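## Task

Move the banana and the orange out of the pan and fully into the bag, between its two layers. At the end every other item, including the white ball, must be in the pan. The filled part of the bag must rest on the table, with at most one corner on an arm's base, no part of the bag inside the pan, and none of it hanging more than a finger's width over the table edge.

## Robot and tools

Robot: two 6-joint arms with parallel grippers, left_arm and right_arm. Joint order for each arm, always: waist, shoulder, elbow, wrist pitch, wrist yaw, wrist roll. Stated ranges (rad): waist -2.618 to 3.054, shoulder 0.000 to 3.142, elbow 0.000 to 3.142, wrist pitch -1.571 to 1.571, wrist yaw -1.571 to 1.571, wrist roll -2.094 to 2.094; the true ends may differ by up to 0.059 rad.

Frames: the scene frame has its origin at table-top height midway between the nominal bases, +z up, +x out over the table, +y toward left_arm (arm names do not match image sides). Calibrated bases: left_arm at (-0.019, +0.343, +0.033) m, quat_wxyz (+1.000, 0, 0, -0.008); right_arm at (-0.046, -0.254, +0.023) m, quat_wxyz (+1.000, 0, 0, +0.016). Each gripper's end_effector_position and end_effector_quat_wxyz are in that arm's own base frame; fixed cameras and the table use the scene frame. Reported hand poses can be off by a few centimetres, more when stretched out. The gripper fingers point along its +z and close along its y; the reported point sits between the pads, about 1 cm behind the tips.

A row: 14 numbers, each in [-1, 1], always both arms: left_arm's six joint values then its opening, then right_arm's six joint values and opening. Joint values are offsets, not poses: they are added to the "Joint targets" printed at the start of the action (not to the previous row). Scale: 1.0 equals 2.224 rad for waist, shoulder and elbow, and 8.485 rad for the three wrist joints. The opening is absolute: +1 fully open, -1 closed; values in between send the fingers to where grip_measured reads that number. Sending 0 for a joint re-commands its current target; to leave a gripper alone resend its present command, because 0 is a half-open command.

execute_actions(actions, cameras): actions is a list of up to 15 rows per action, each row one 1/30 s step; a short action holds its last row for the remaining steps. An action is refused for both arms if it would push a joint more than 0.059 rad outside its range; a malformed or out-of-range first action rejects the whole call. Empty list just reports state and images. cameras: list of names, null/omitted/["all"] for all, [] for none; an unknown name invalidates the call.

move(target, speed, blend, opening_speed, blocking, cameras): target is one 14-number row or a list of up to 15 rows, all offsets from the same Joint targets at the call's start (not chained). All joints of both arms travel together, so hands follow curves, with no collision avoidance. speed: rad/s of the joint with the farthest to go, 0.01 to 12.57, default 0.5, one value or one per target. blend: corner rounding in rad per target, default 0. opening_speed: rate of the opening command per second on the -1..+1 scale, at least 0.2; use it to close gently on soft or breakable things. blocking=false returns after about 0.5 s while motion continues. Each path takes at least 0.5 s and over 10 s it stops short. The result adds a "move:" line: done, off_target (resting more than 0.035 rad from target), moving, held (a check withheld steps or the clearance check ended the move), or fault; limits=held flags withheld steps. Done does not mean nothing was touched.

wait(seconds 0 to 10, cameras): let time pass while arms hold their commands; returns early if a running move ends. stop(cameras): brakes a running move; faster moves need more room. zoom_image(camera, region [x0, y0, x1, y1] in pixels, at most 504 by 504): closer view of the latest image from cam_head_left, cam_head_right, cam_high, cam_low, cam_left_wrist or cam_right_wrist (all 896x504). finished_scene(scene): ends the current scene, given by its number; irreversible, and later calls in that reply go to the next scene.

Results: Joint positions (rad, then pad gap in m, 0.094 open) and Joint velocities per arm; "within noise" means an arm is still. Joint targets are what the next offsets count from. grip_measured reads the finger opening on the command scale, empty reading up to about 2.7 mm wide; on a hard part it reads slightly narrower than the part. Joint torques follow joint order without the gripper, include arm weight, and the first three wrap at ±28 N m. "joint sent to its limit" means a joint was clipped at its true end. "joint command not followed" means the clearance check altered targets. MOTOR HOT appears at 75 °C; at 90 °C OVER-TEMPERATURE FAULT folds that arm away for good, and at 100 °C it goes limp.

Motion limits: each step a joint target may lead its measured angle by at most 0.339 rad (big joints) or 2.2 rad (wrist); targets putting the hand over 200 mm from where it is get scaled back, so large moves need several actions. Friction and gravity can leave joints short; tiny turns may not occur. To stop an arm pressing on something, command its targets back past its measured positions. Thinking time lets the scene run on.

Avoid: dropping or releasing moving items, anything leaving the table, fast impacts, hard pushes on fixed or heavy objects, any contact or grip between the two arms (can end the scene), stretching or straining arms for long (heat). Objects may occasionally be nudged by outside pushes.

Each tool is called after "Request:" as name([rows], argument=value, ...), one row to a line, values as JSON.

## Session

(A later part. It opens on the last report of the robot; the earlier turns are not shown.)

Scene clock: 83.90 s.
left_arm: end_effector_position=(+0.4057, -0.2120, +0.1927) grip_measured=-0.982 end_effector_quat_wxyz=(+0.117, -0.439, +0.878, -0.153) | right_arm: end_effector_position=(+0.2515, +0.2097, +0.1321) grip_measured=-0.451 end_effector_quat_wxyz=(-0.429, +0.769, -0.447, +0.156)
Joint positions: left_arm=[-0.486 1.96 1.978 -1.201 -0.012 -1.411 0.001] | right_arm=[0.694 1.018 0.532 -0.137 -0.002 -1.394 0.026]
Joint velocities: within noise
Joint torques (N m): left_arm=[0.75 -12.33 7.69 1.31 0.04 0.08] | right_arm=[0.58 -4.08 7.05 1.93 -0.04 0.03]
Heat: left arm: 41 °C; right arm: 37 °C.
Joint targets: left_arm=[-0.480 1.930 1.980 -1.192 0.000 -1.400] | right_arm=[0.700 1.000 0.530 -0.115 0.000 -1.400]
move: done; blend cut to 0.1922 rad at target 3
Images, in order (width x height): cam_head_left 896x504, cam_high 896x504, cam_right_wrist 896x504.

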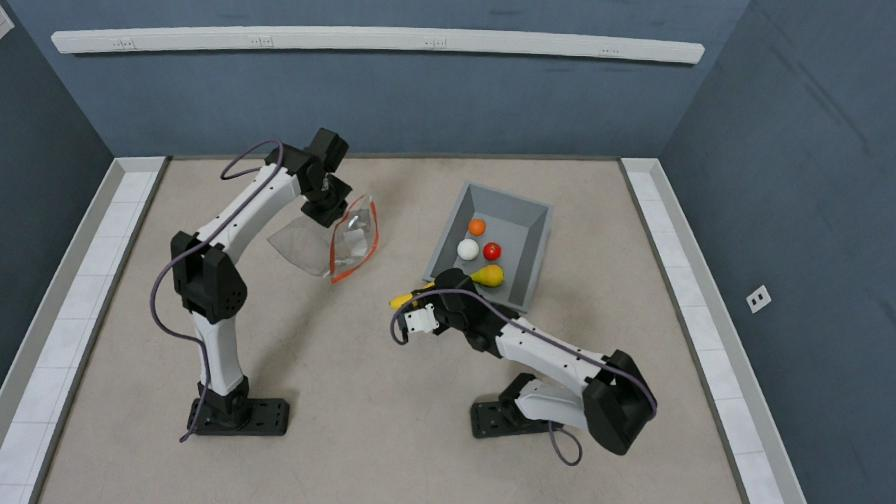

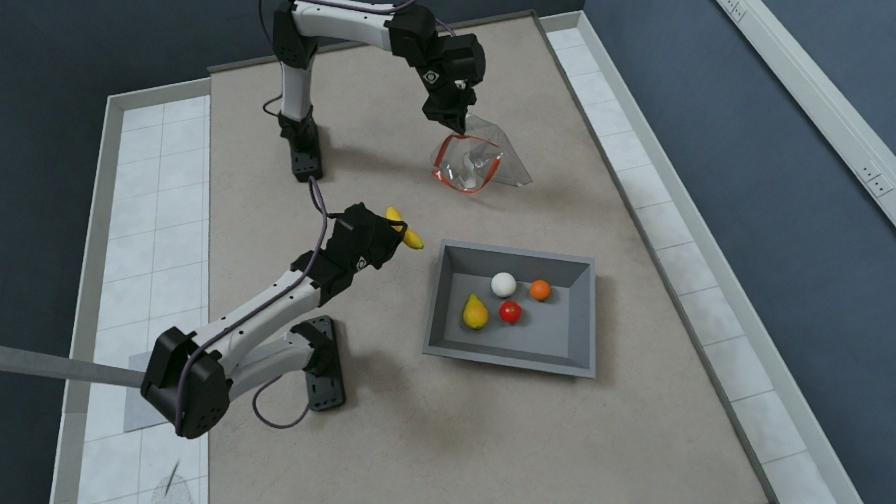

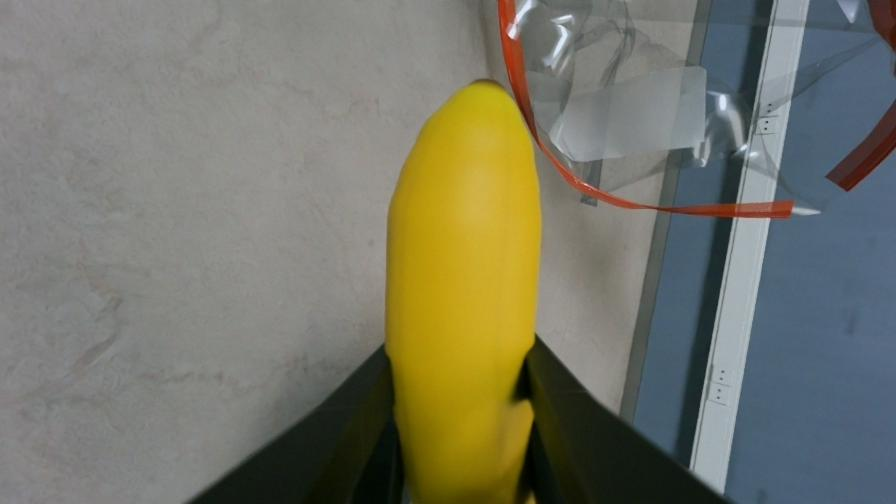

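Request:
move(target=[0,0,0,0,0,0,-1,0,0.2104,-0.0616,0.1052,0,0,-0.55], speed=0.6, cameras=["cam_right_wrist","cam_low","cam_left_wrist"])

Scene clock: 87.23 s.
left_arm: end_effector_position=(+0.4057, -0.2120, +0.1927) grip_measured=-0.982 end_effector_quat_wxyz=(+0.117, -0.439, +0.878, -0.153) | right_arm: end_effector_position=(+0.3056, +0.2547, +0.1140) grip_measured=-0.451 end_effector_quat_wxyz=(-0.553, +0.699, -0.406, +0.201)
Joint positions: left_arm=[-0.486 1.96 1.978 -1.201 -0.012 -1.411 0.001] | right_arm=[0.694 1.46 0.394 0.753 -0.002 -1.394 0.026]
Joint velocities: within noise
Joint torques (N m): left_arm=[0.73 -12.34 7.71 1.32 0.05 0.08] | right_arm=[0.66 -4.08 5.65 2.21 -0.03 0.06]
Heat: left arm: 42 °C; right arm: 36 °C.
Joint targets: left_arm=[-0.480 1.930 1.980 -1.192 0.000 -1.400] | right_arm=[0.700 1.468 0.392 0.778 0.000 -1.400]
move: done
Images, in order (width x height): cam_low 896x504, cam_left_wrist 896x504, cam_right_wrist 896x504.

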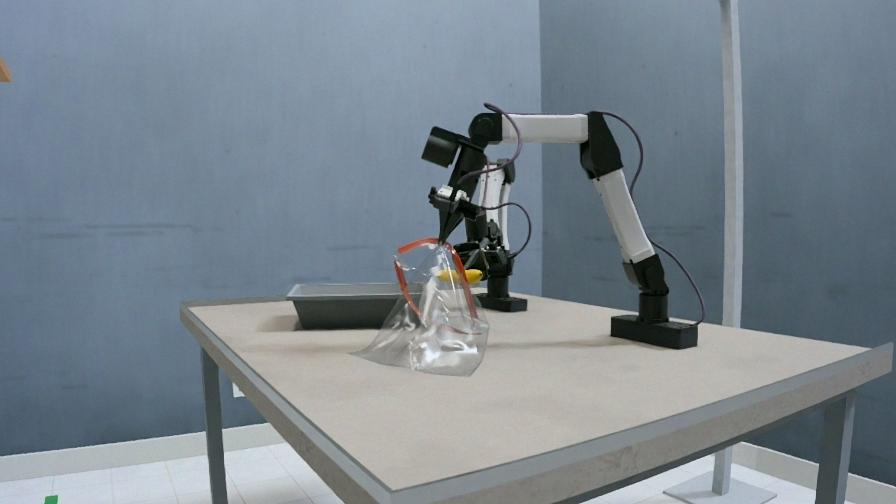

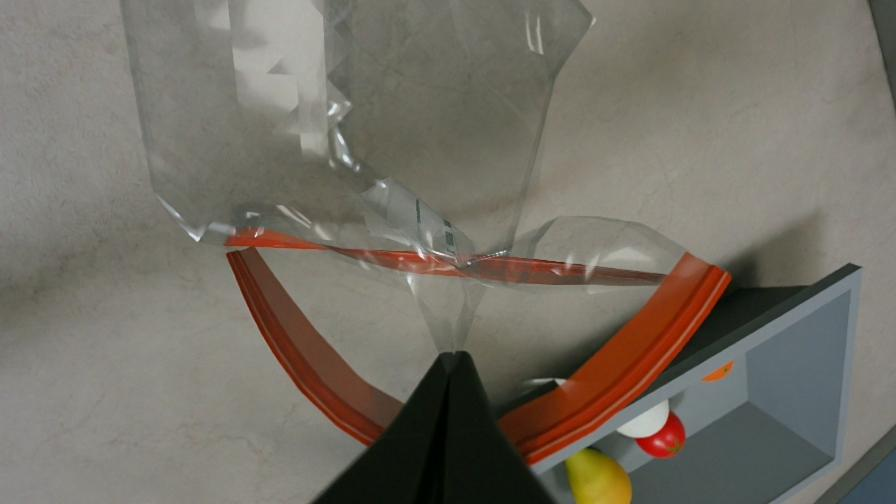

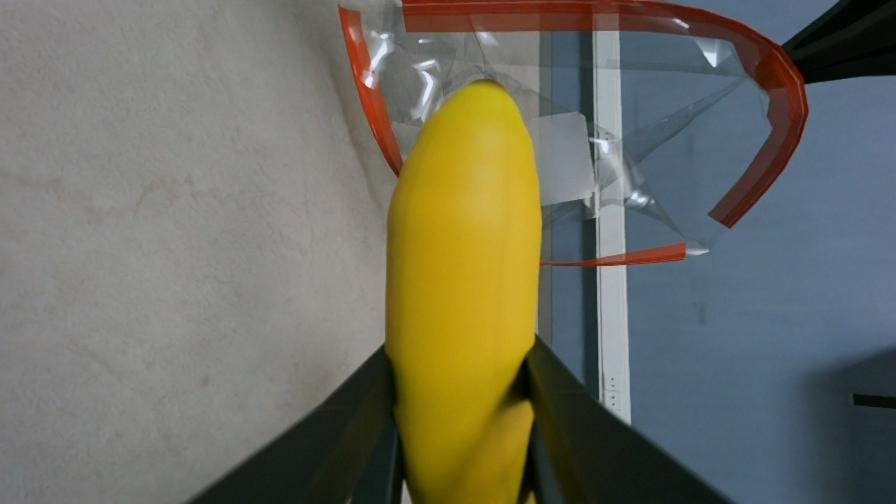

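Request:
move(target=[0,0.0315,-0.0337,0.0085,0,0,-1,0,0,0,0,0,0,-0.55], speed=0.1)

Scene clock: 90.57 s.
left_arm: end_effector_position=(+0.4117, -0.2151, +0.1655) grip_measured=-0.982 end_effector_quat_wxyz=(+0.111, -0.440, +0.879, -0.145) | right_arm: end_effector_position=(+0.3057, +0.2547, +0.1142) grip_measured=-0.451 end_effector_quat_wxyz=(-0.553, +0.699, -0.406, +0.201)
Joint positions: left_arm=[-0.486 1.986 1.913 -1.13 -0.012 -1.411 0.001] | right_arm=[0.694 1.46 0.394 0.754 -0.002 -1.394 0.026]
Joint velocities: within noise
Joint torques (N m): left_arm=[0.7 -9.26 6.78 1.3 0.05 0.07] | right_arm=[0.66 -4.08 5.65 2.16 -0.03 0.05]
Heat: left arm: 42 °C; right arm: 36 °C.
Joint targets: left_arm=[-0.480 2.001 1.905 -1.119 0.000 -1.400] | right_arm=[0.700 1.468 0.392 0.778 0.000 -1.400]
move: done

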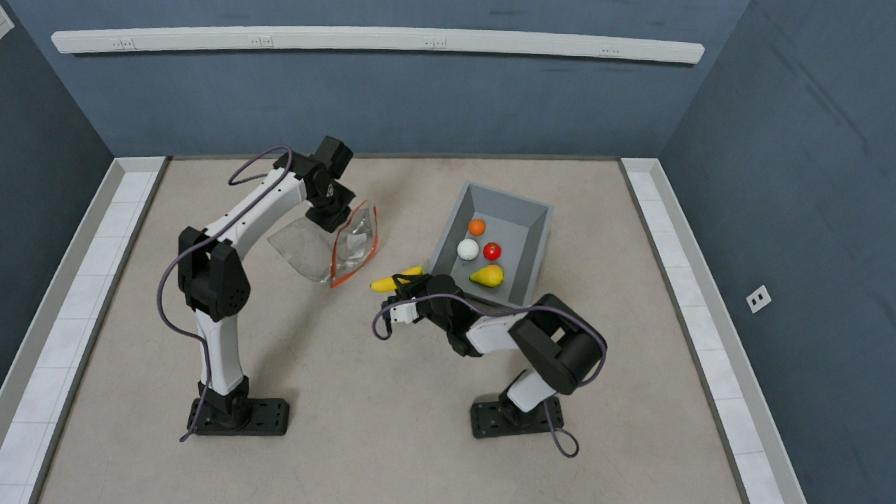

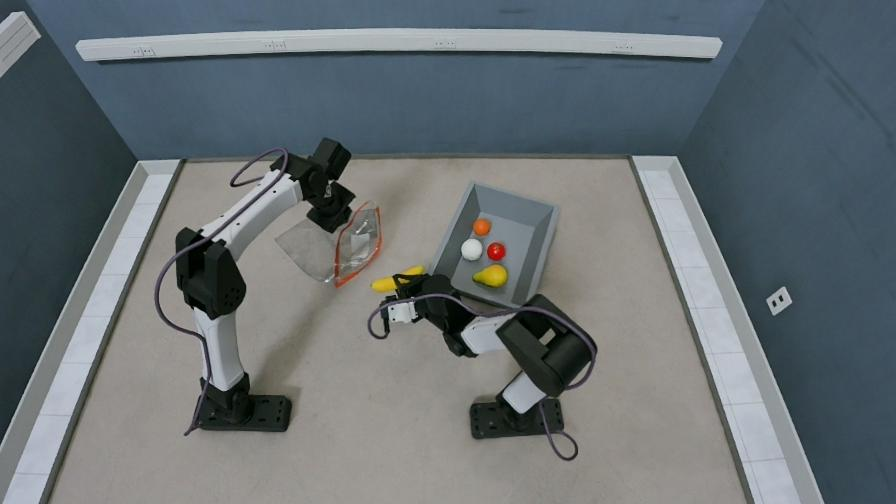

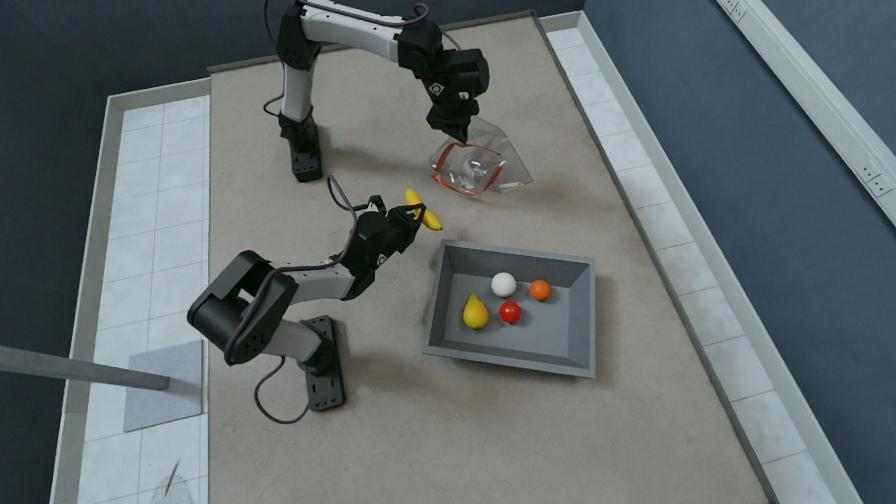

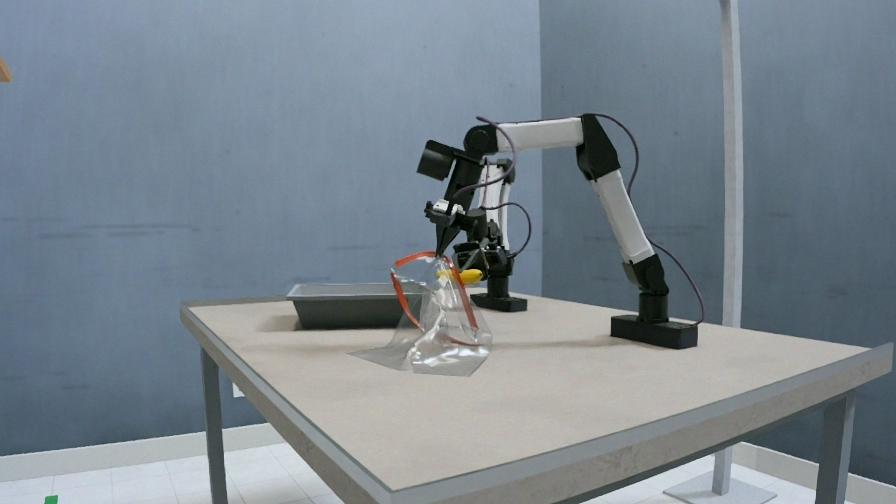

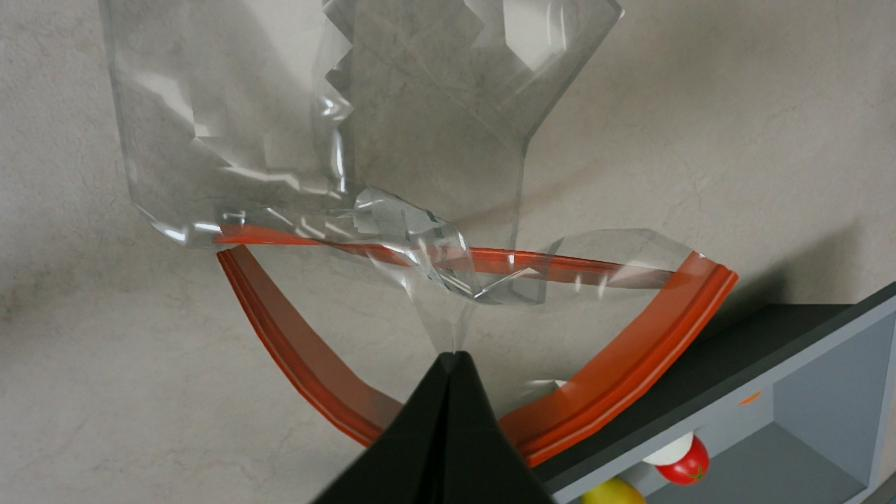

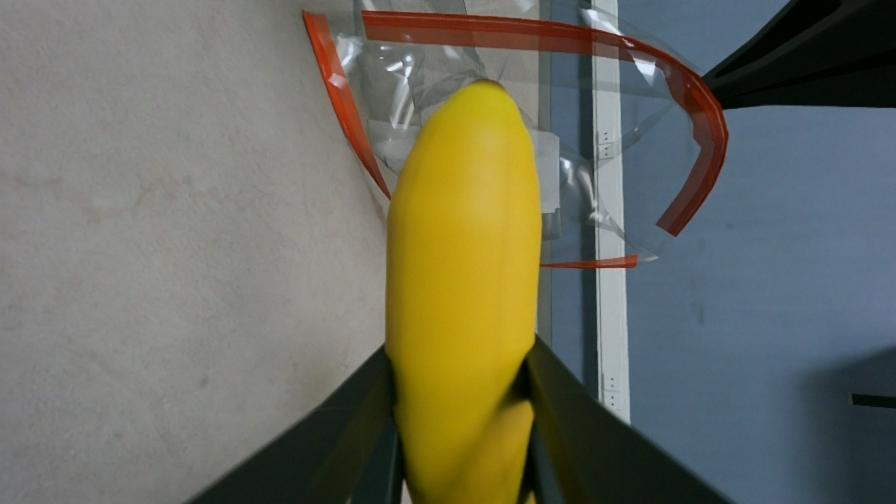

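Request:
move(target=[0,0,0,0,0,0,-1,0,-0.0279,0.0027,-0.0006,0,-0.0778,-0.55], speed=0.6, cameras=["cam_right_wrist","cam_low","cam_left_wrist"])

Scene clock: 94.17 s.
left_arm: end_effector_position=(+0.4119, -0.2153, +0.1656) grip_measured=-0.982 end_effector_quat_wxyz=(+0.112, -0.439, +0.879, -0.145) | right_arm: end_effector_position=(+0.3056, +0.2546, +0.1246) grip_measured=-0.451 end_effector_quat_wxyz=(-0.467, +0.785, -0.156, +0.376)
Joint positions: left_arm=[-0.486 1.986 1.913 -1.129 -0.012 -1.411 0.001] | right_arm=[0.694 1.433 0.394 0.754 -0.002 -2.053 0.026]
Joint velocities: within noise
Joint torques (N m): left_arm=[0.75 -9.26 6.82 1.28 0.03 0.09] | right_arm=[0.66 -6.98 6.35 2.1 -0.03 0.02]
Heat: left arm: 41 °C; right arm: 35 °C.
Joint targets: left_arm=[-0.480 2.001 1.905 -1.119 0.000 -1.400] | right_arm=[0.700 1.406 0.398 0.773 0.000 -2.060]
move: done
Images, in order (width x height): cam_low 896x504, cam_left_wrist 896x504, cam_right_wrist 896x504.

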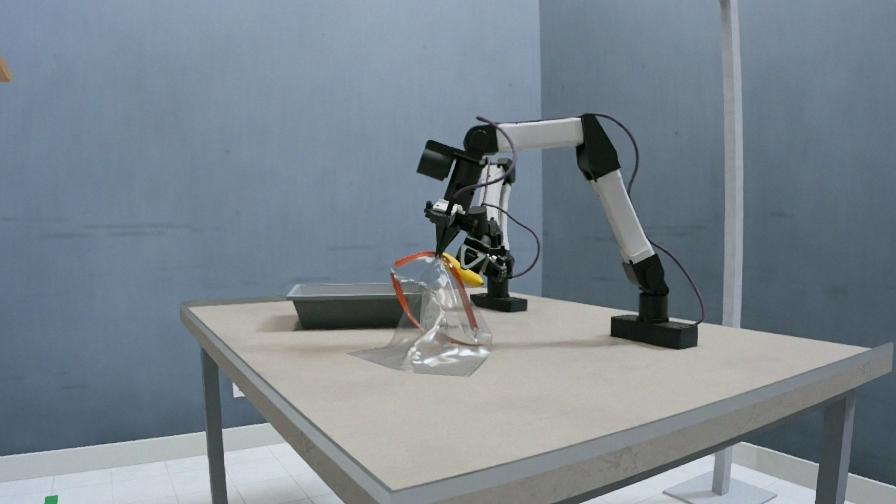

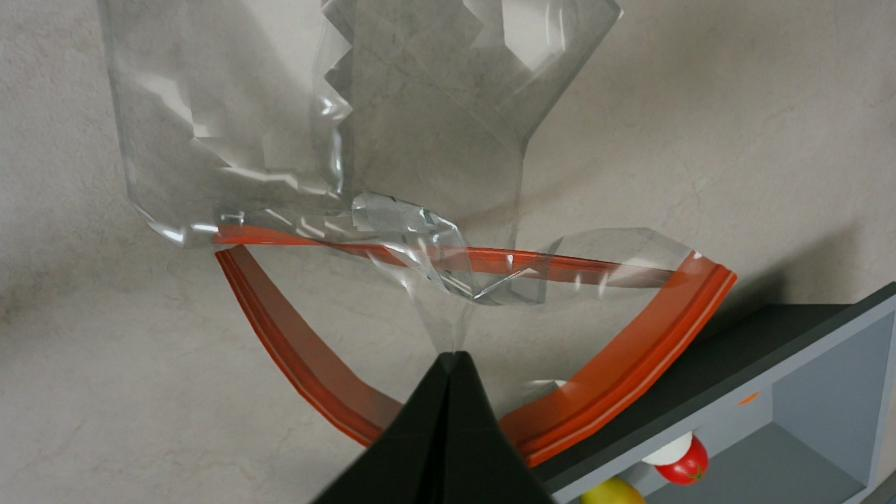

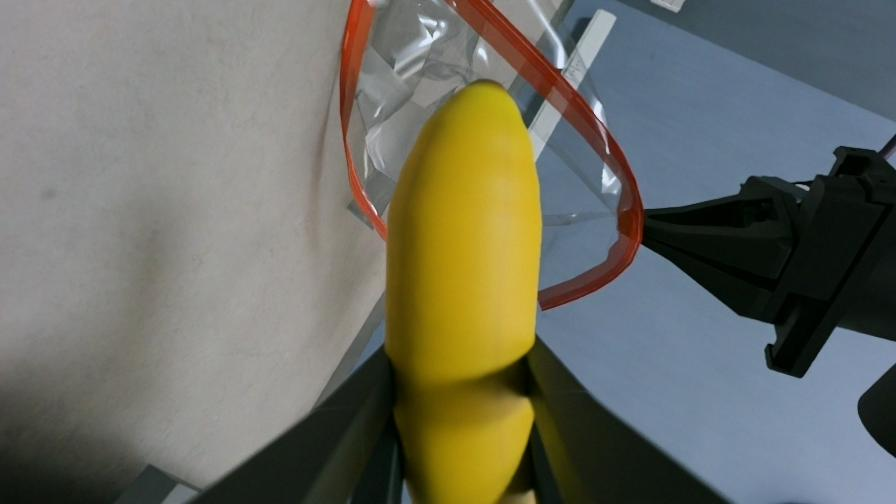

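Request:
move(target=[0,0,0,0,0,0,-1,0.0135,0.1839,0.1268,0.0097,0,0,-0.55], speed=0.4, cameras=["cam_right_wrist","cam_low","cam_left_wrist"])

Scene clock: 96.63 s.
left_arm: end_effector_position=(+0.4119, -0.2153, +0.1656) grip_measured=-0.982 end_effector_quat_wxyz=(+0.112, -0.439, +0.879, -0.145) | right_arm: end_effector_position=(+0.3534, +0.3123, +0.0930) grip_measured=-0.451 end_effector_quat_wxyz=(-0.461, +0.797, -0.146, +0.361)
Joint positions: left_arm=[-0.486 1.986 1.913 -1.129 -0.012 -1.411 0.001] | right_arm=[0.723 1.806 0.655 0.83 -0.002 -2.054 0.026]
Joint velocities: within noise
Joint torques (N m): left_arm=[0.72 -9.25 6.82 1.27 0.04 0.09] | right_arm=[0.68 -6.6 7.84 2.19 -0.03 0.05]
Heat: left arm: 41 °C; right arm: 35 °C.
Joint targets: left_arm=[-0.480 2.001 1.905 -1.119 0.000 -1.400] | right_arm=[0.730 1.815 0.680 0.855 0.000 -2.060]
move: done
Images, in order (width x height): cam_low 896x504, cam_left_wrist 896x504, cam_right_wrist 896x504.

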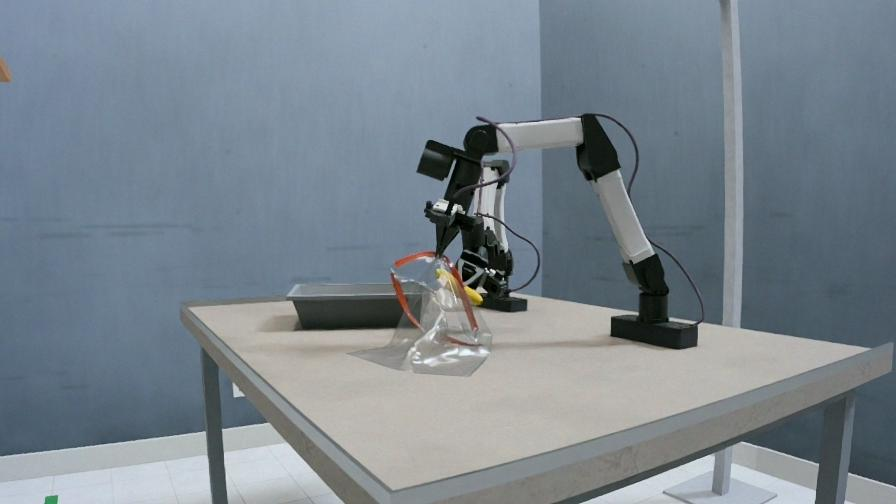

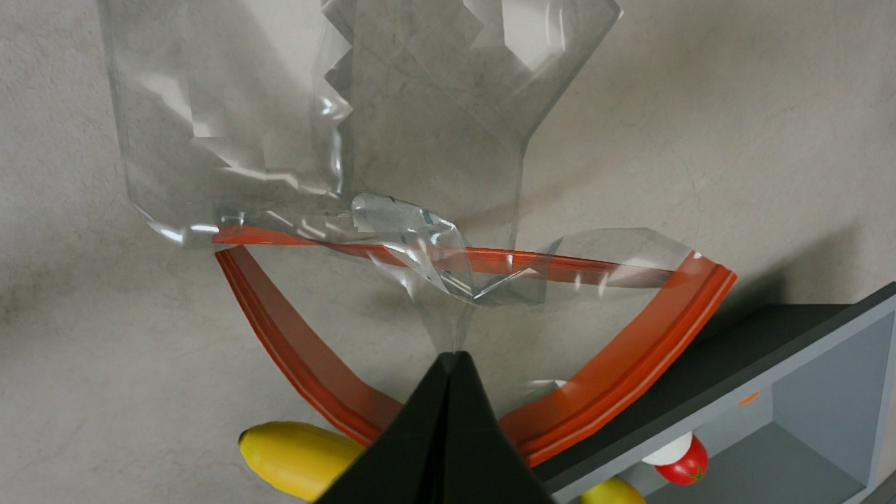

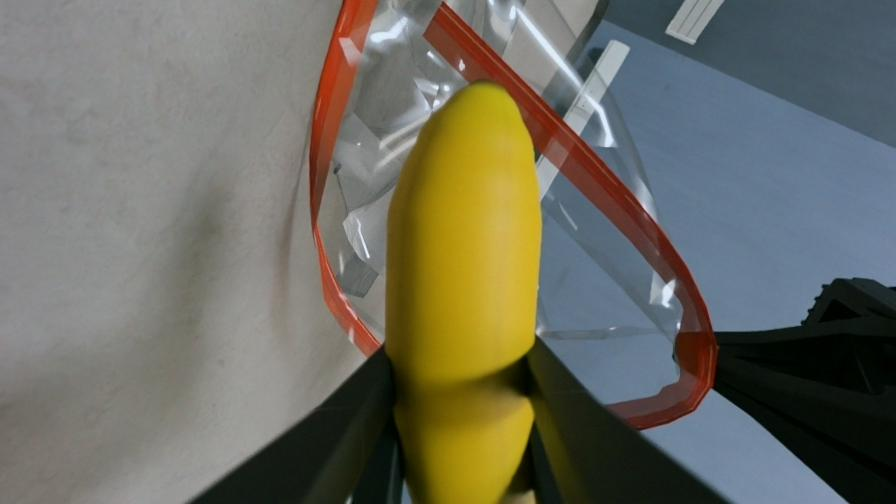

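Request:
move(target=[0,0,0,0,0,0,-1,0,-0.0265,0.0045,-0.0022,0,0.0424,-0.55], speed=0.5, cameras=["cam_right_wrist"])

Scene clock: 98.80 s.
left_arm: end_effector_position=(+0.4119, -0.2153, +0.1656) grip_measured=-0.982 end_effector_quat_wxyz=(+0.112, -0.439, +0.879, -0.145) | right_arm: end_effector_position=(+0.3553, +0.3139, +0.1012) grip_measured=-0.451 end_effector_quat_wxyz=(-0.522, +0.756, -0.279, +0.280)
Joint positions: left_arm=[-0.486 1.986 1.913 -1.129 -0.012 -1.411 0.001] | right_arm=[0.723 1.794 0.664 0.828 -0.002 -1.71 0.026]
Joint velocities: within noise
Joint torques (N m): left_arm=[0.73 -9.22 6.8 1.27 0.05 0.08] | right_arm=[0.75 -10.76 8.08 1.99 -0.03 0.26]
Heat: left arm: 40 °C; right arm: 36 °C.
Joint targets: left_arm=[-0.480 2.001 1.905 -1.119 0.000 -1.400] | right_arm=[0.730 1.756 0.691 0.836 0.000 -1.700]
move: off_target (right_arm); right_arm: the shoulder is farthest, 0.038 rad from its target
Images, in order (width x height): cam_right_wrist 896x504.

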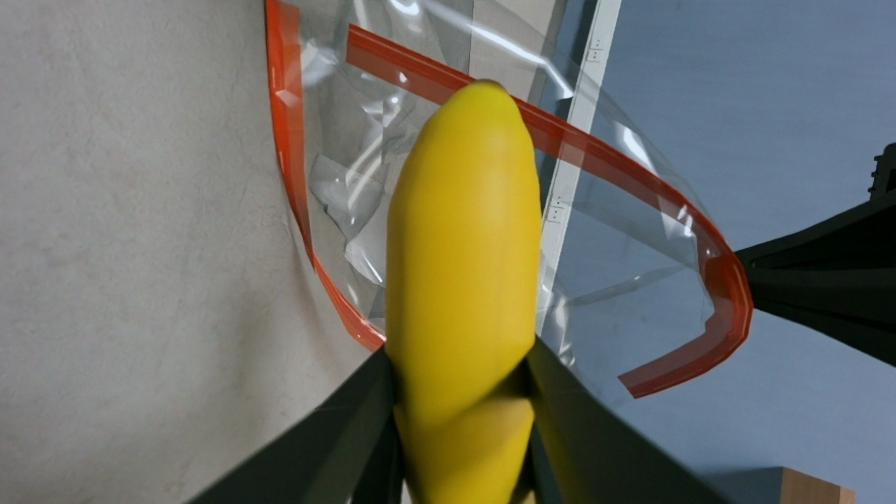

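Request:
move([
  [0,0,0,0,0,0,-1,0,0.0265,-0.0049,0.0022,0,-0.0424,-0.55],
  [0,0,0,0,0,0,-1,0,0.092,0.069,0.0012,0,-0.0424,-0.55],
], speed=[0.6,0.3], cameras=["cam_right_wrist","cam_left_wrist"])

Scene clock: 101.37 s.
left_arm: end_effector_position=(+0.4119, -0.2153, +0.1656) grip_measured=-0.982 end_effector_quat_wxyz=(+0.112, -0.439, +0.879, -0.145) | right_arm: end_effector_position=(+0.3848, +0.3399, +0.0898) grip_measured=-0.451 end_effector_quat_wxyz=(-0.468, +0.791, -0.146, +0.366)
Joint positions: left_arm=[-0.486 1.986 1.913 -1.129 -0.012 -1.411 0.001] | right_arm=[0.723 1.95 0.819 0.831 -0.002 -2.053 0.026]
Joint velocities: within noise
Joint torques (N m): left_arm=[0.72 -9.26 6.76 1.27 0.06 0.08] | right_arm=[0.76 -7.72 7.9 2.05 -0.03 0]
Heat: left arm: 39 °C; right arm: 36 °C.
Joint targets: left_arm=[-0.480 2.001 1.905 -1.119 0.000 -1.399] | right_arm=[0.730 1.961 0.844 0.846 0.000 -2.060]
move: done
Images, in order (width x height): cam_left_wrist 896x504, cam_right_wrist 896x504.

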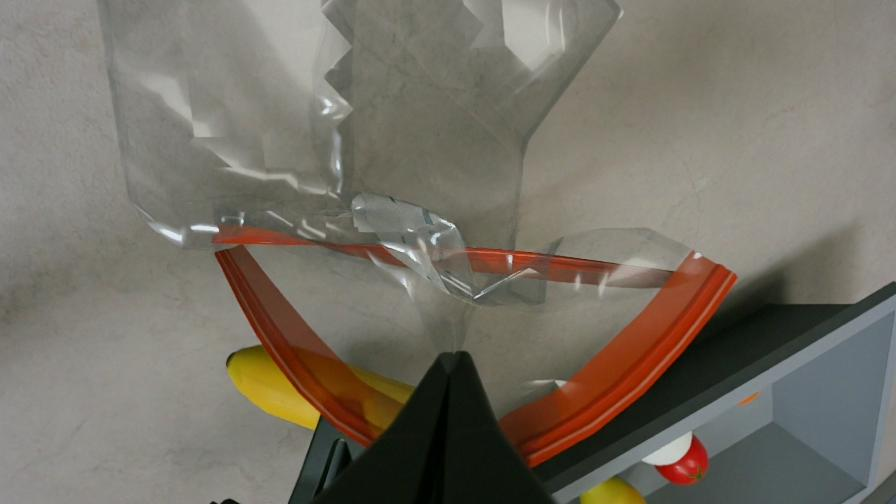

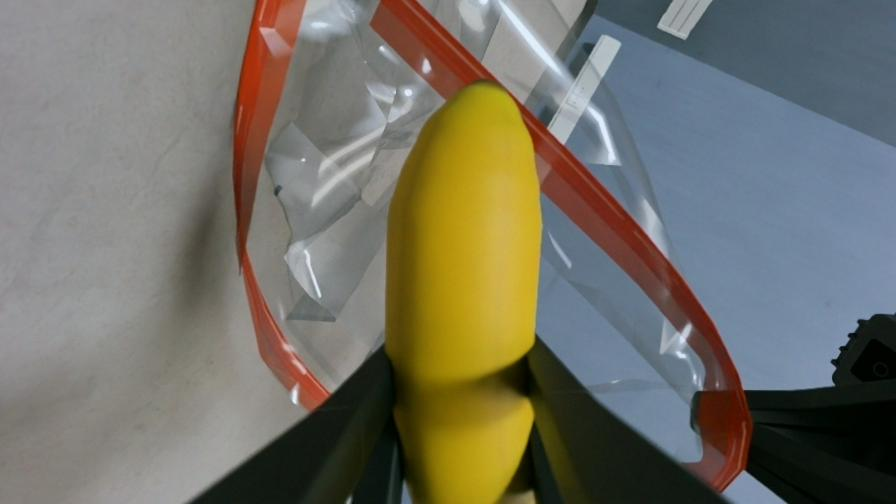

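Request:
move(target=[0,0,0,0,0,0,-1,-0.0063,0.0558,0.0423,0.0046,0,0,-0.55], speed=0.25, cameras=["cam_right_wrist","cam_left_wrist"])

Scene clock: 102.80 s.
left_arm: end_effector_position=(+0.4119, -0.2153, +0.1656) grip_measured=-0.982 end_effector_quat_wxyz=(+0.112, -0.439, +0.879, -0.145) | right_arm: end_effector_position=(+0.4023, +0.3554, +0.0706) grip_measured=-0.451 end_effector_quat_wxyz=(-0.467, +0.792, -0.145, +0.366)
Joint positions: left_arm=[-0.486 1.986 1.913 -1.129 -0.012 -1.411 0.001] | right_arm=[0.723 2.074 0.913 0.861 -0.002 -2.054 0.026]
Joint velocities: within noise
Joint torques (N m): left_arm=[0.7 -9.28 6.8 1.28 0.05 0.08] | right_arm=[-0.62 -8.62 7.83 2.1 -0.03 0.05]
Heat: left arm: 39 °C; right arm: 36 °C.
Joint targets: left_arm=[-0.480 2.001 1.905 -1.119 0.000 -1.399] | right_arm=[0.716 2.085 0.938 0.885 0.000 -2.060]
move: done
Images, in order (width x height): cam_left_wrist 896x504, cam_right_wrist 896x504.

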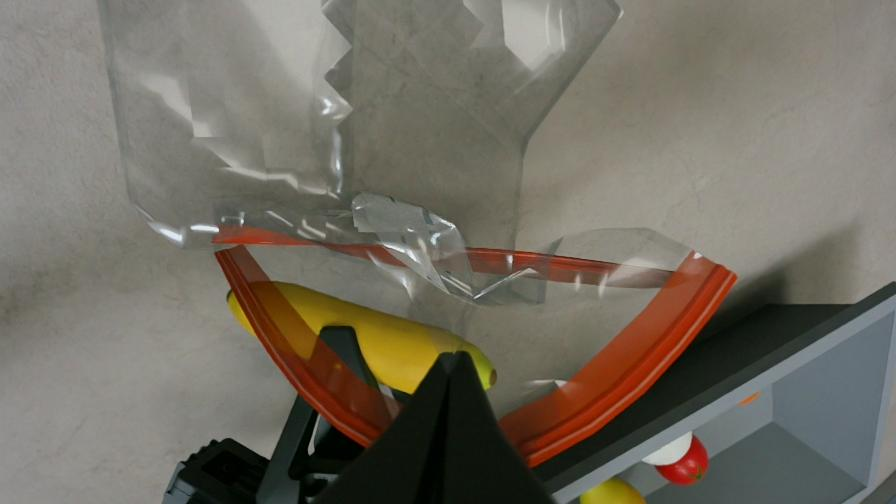

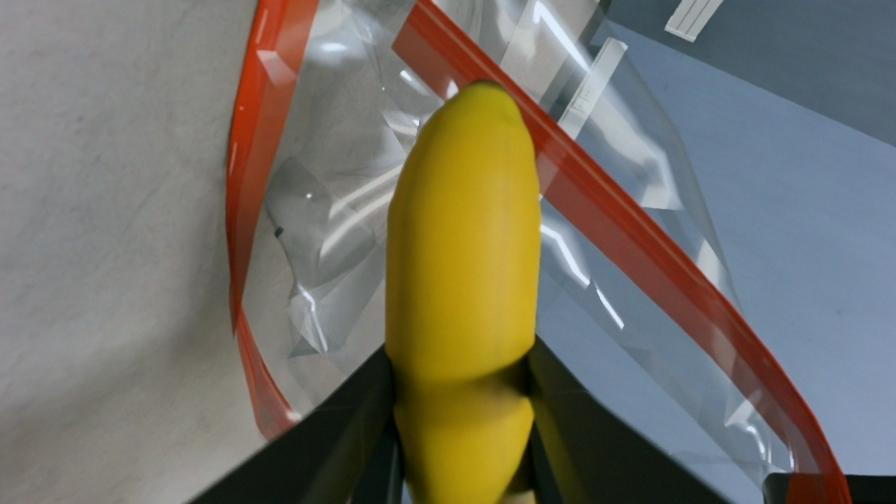

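Request:
move(target=[0,0,0,0,0,0,-1,-0.0207,0.0103,-0.0225,0.0088,0,0,-0.55], speed=0.2, cameras=["cam_right_wrist","cam_left_wrist"])

Scene clock: 104.60 s.
left_arm: end_effector_position=(+0.4119, -0.2153, +0.1656) grip_measured=-0.982 end_effector_quat_wxyz=(+0.112, -0.439, +0.879, -0.145) | right_arm: end_effector_position=(+0.4174, +0.3344, +0.0678) grip_measured=-0.451 end_effector_quat_wxyz=(-0.467, +0.779, -0.163, +0.384)
Joint positions: left_arm=[-0.486 1.986 1.913 -1.129 -0.012 -1.411 0.001] | right_arm=[0.675 2.097 0.89 0.935 -0.002 -2.054 0.026]
Joint velocities: within noise
Joint torques (N m): left_arm=[0.76 -9.25 6.82 1.27 0.05 0.08] | right_arm=[-0.4 -8.58 5.01 2.15 -0.03 0.05]
Heat: left arm: 39 °C; right arm: 36 °C.
Joint targets: left_arm=[-0.480 2.001 1.905 -1.119 0.000 -1.399] | right_arm=[0.670 2.108 0.888 0.960 0.000 -2.060]
move: done
Images, in order (width x height): cam_left_wrist 896x504, cam_right_wrist 896x504.

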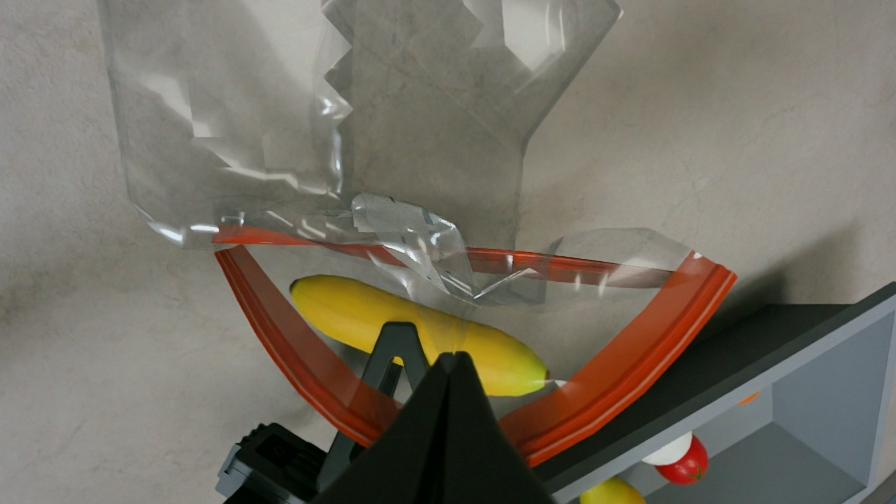

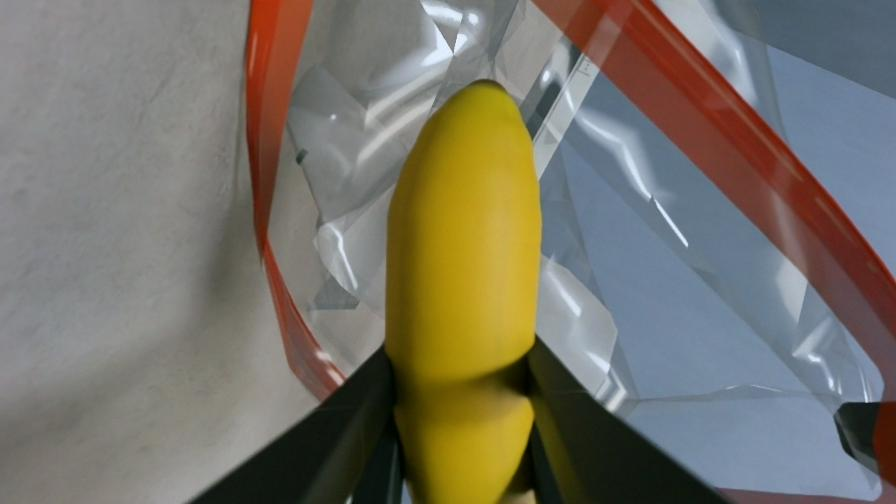

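Request:
move(target=[0,0,0,0,0,0,-1,0,0.0719,0.1178,-0.0094,0,0,-0.55], speed=0.25, cameras=["cam_right_wrist","cam_left_wrist","cam_low"])

Scene clock: 106.47 s.
left_arm: end_effector_position=(+0.4119, -0.2153, +0.1656) grip_measured=-0.982 end_effector_quat_wxyz=(+0.112, -0.439, +0.879, -0.145) | right_arm: end_effector_position=(+0.4571, +0.3662, +0.0601) grip_measured=-0.451 end_effector_quat_wxyz=(-0.472, +0.775, -0.161, +0.389)
Joint positions: left_arm=[-0.486 1.986 1.913 -1.129 -0.012 -1.411 0.001] | right_arm=[0.675 2.254 1.125 0.873 -0.002 -2.055 0.026]
Joint velocities: within noise
Joint torques (N m): left_arm=[0.75 -9.28 6.8 1.27 0.04 0.1] | right_arm=[-0.39 -9.83 7.9 1.95 -0.02 0.05]
Heat: left arm: 39 °C; right arm: 37 °C.
Joint targets: left_arm=[-0.480 2.001 1.905 -1.120 0.000 -1.399] | right_arm=[0.670 2.268 1.150 0.880 0.000 -2.060]
move: done
Images, in order (width x height): cam_low 896x504, cam_left_wrist 896x504, cam_right_wrist 896x504.

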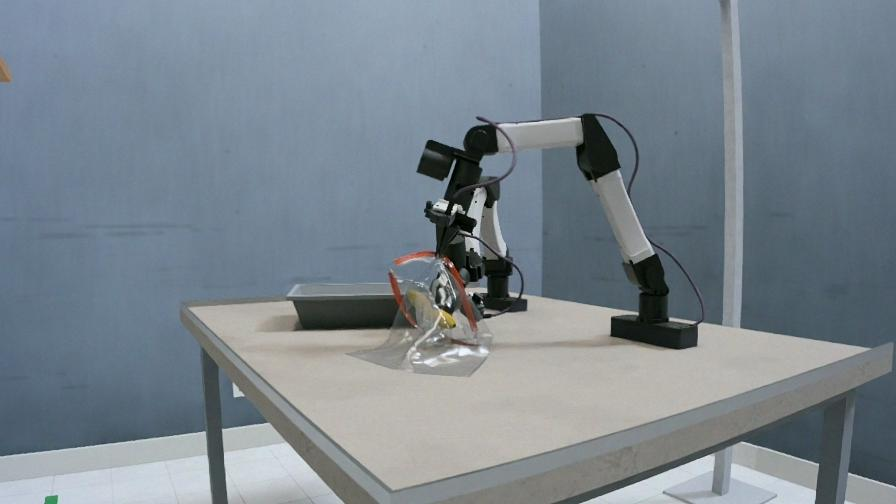

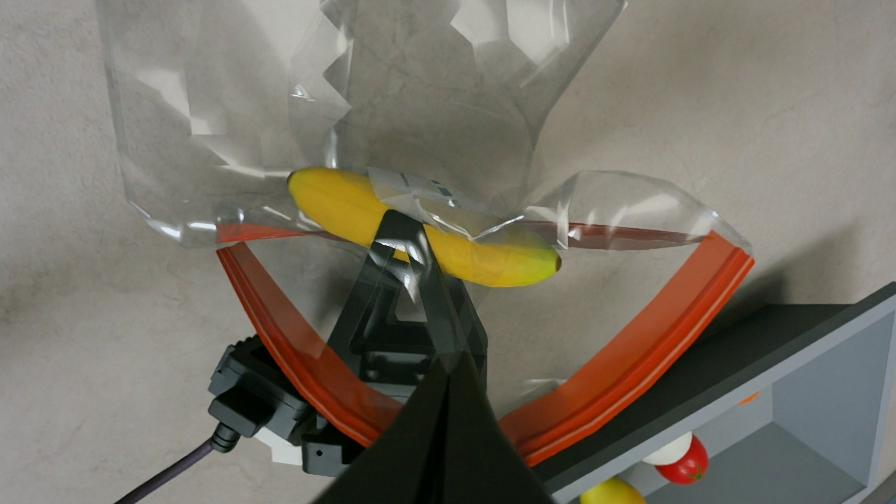

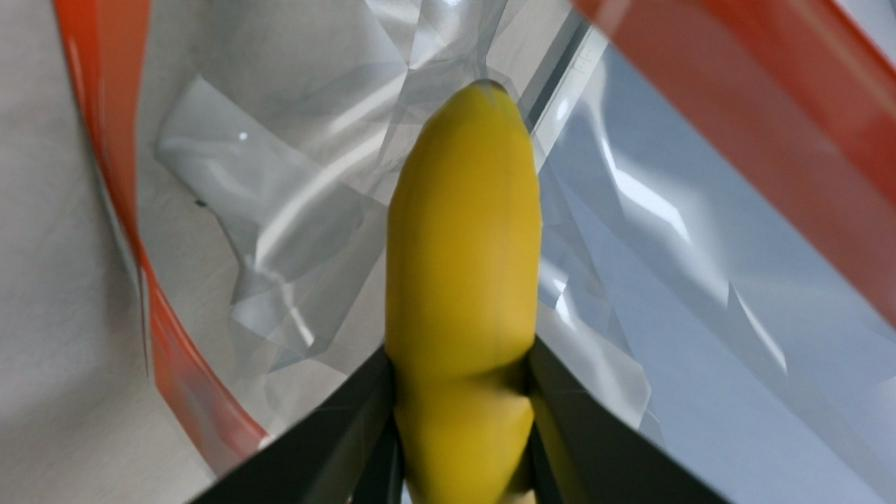

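Request:
move(target=[0,0,0,0,0,0,-1,0,0.0809,0.1169,-0.01,0,0,-0.55], speed=0.25, cameras=["cam_right_wrist","cam_left_wrist","cam_low"])

Scene clock: 108.40 s.
left_arm: end_effector_position=(+0.4119, -0.2153, +0.1656) grip_measured=-0.982 end_effector_quat_wxyz=(+0.112, -0.439, +0.879, -0.145) | right_arm: end_effector_position=(+0.4948, +0.3964, +0.0385) grip_measured=-0.451 end_effector_quat_wxyz=(-0.470, +0.777, -0.162, +0.387)
Joint positions: left_arm=[-0.486 1.986 1.913 -1.129 -0.012 -1.411 0.001] | right_arm=[0.675 2.433 1.383 0.789 -0.002 -2.055 0.026]
Joint velocities: within noise
Joint torques (N m): left_arm=[0.72 -9.26 6.76 1.28 0.05 0.08] | right_arm=[-0.5 -11.23 8.46 1.95 -0.03 0.06]
Heat: left arm: 38 °C; right arm: 37 °C.
Joint targets: left_arm=[-0.480 2.001 1.905 -1.120 0.000 -1.399] | right_arm=[0.670 2.448 1.410 0.795 0.000 -2.060]
move: done
Images, in order (width x height): cam_low 896x504, cam_left_wrist 896x504, cam_right_wrist 896x504.

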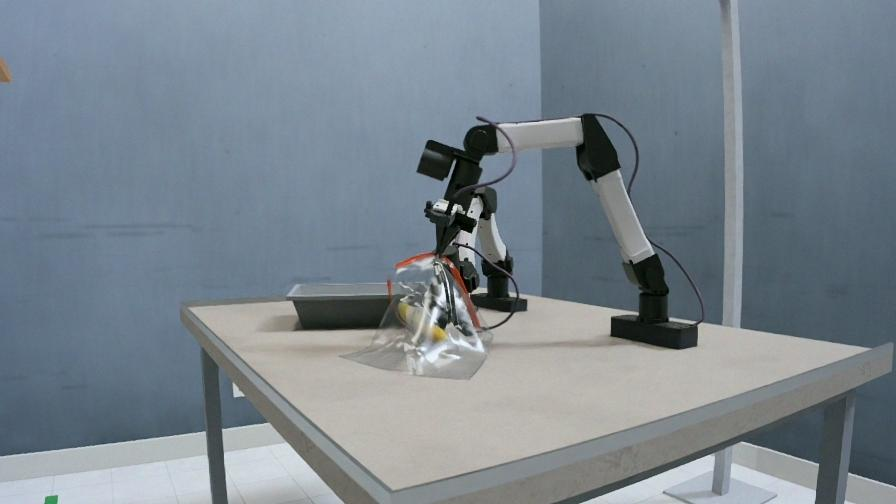

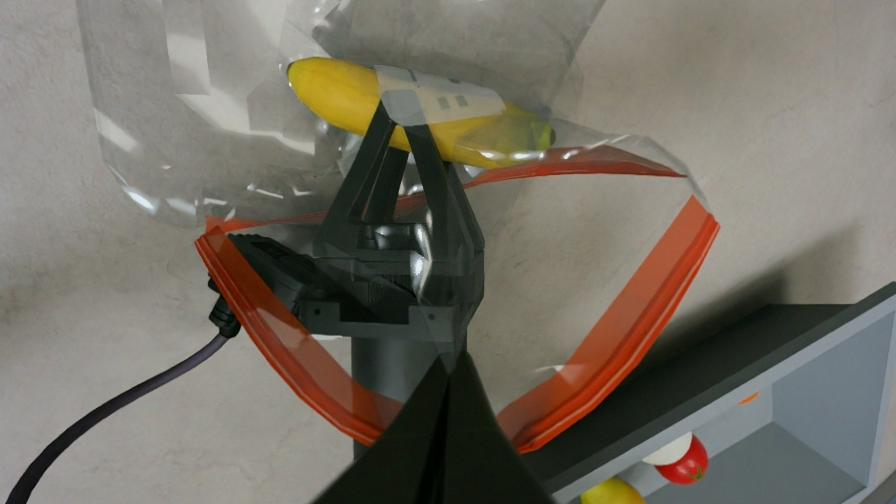

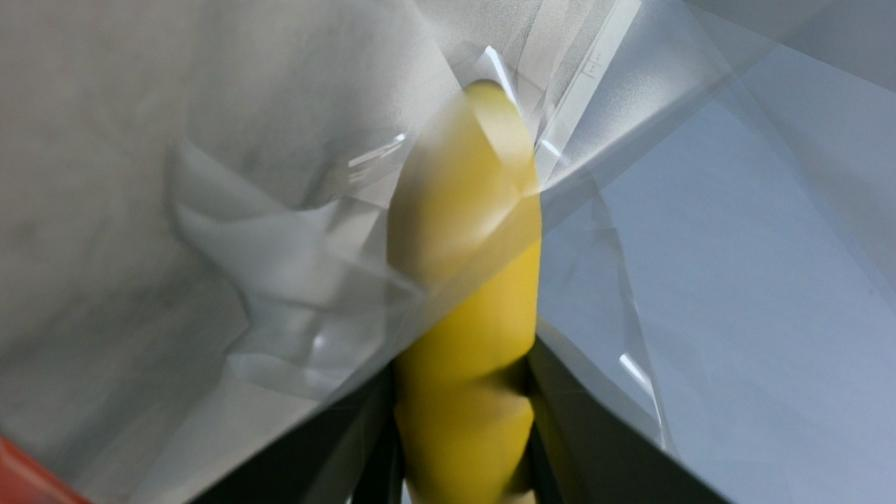

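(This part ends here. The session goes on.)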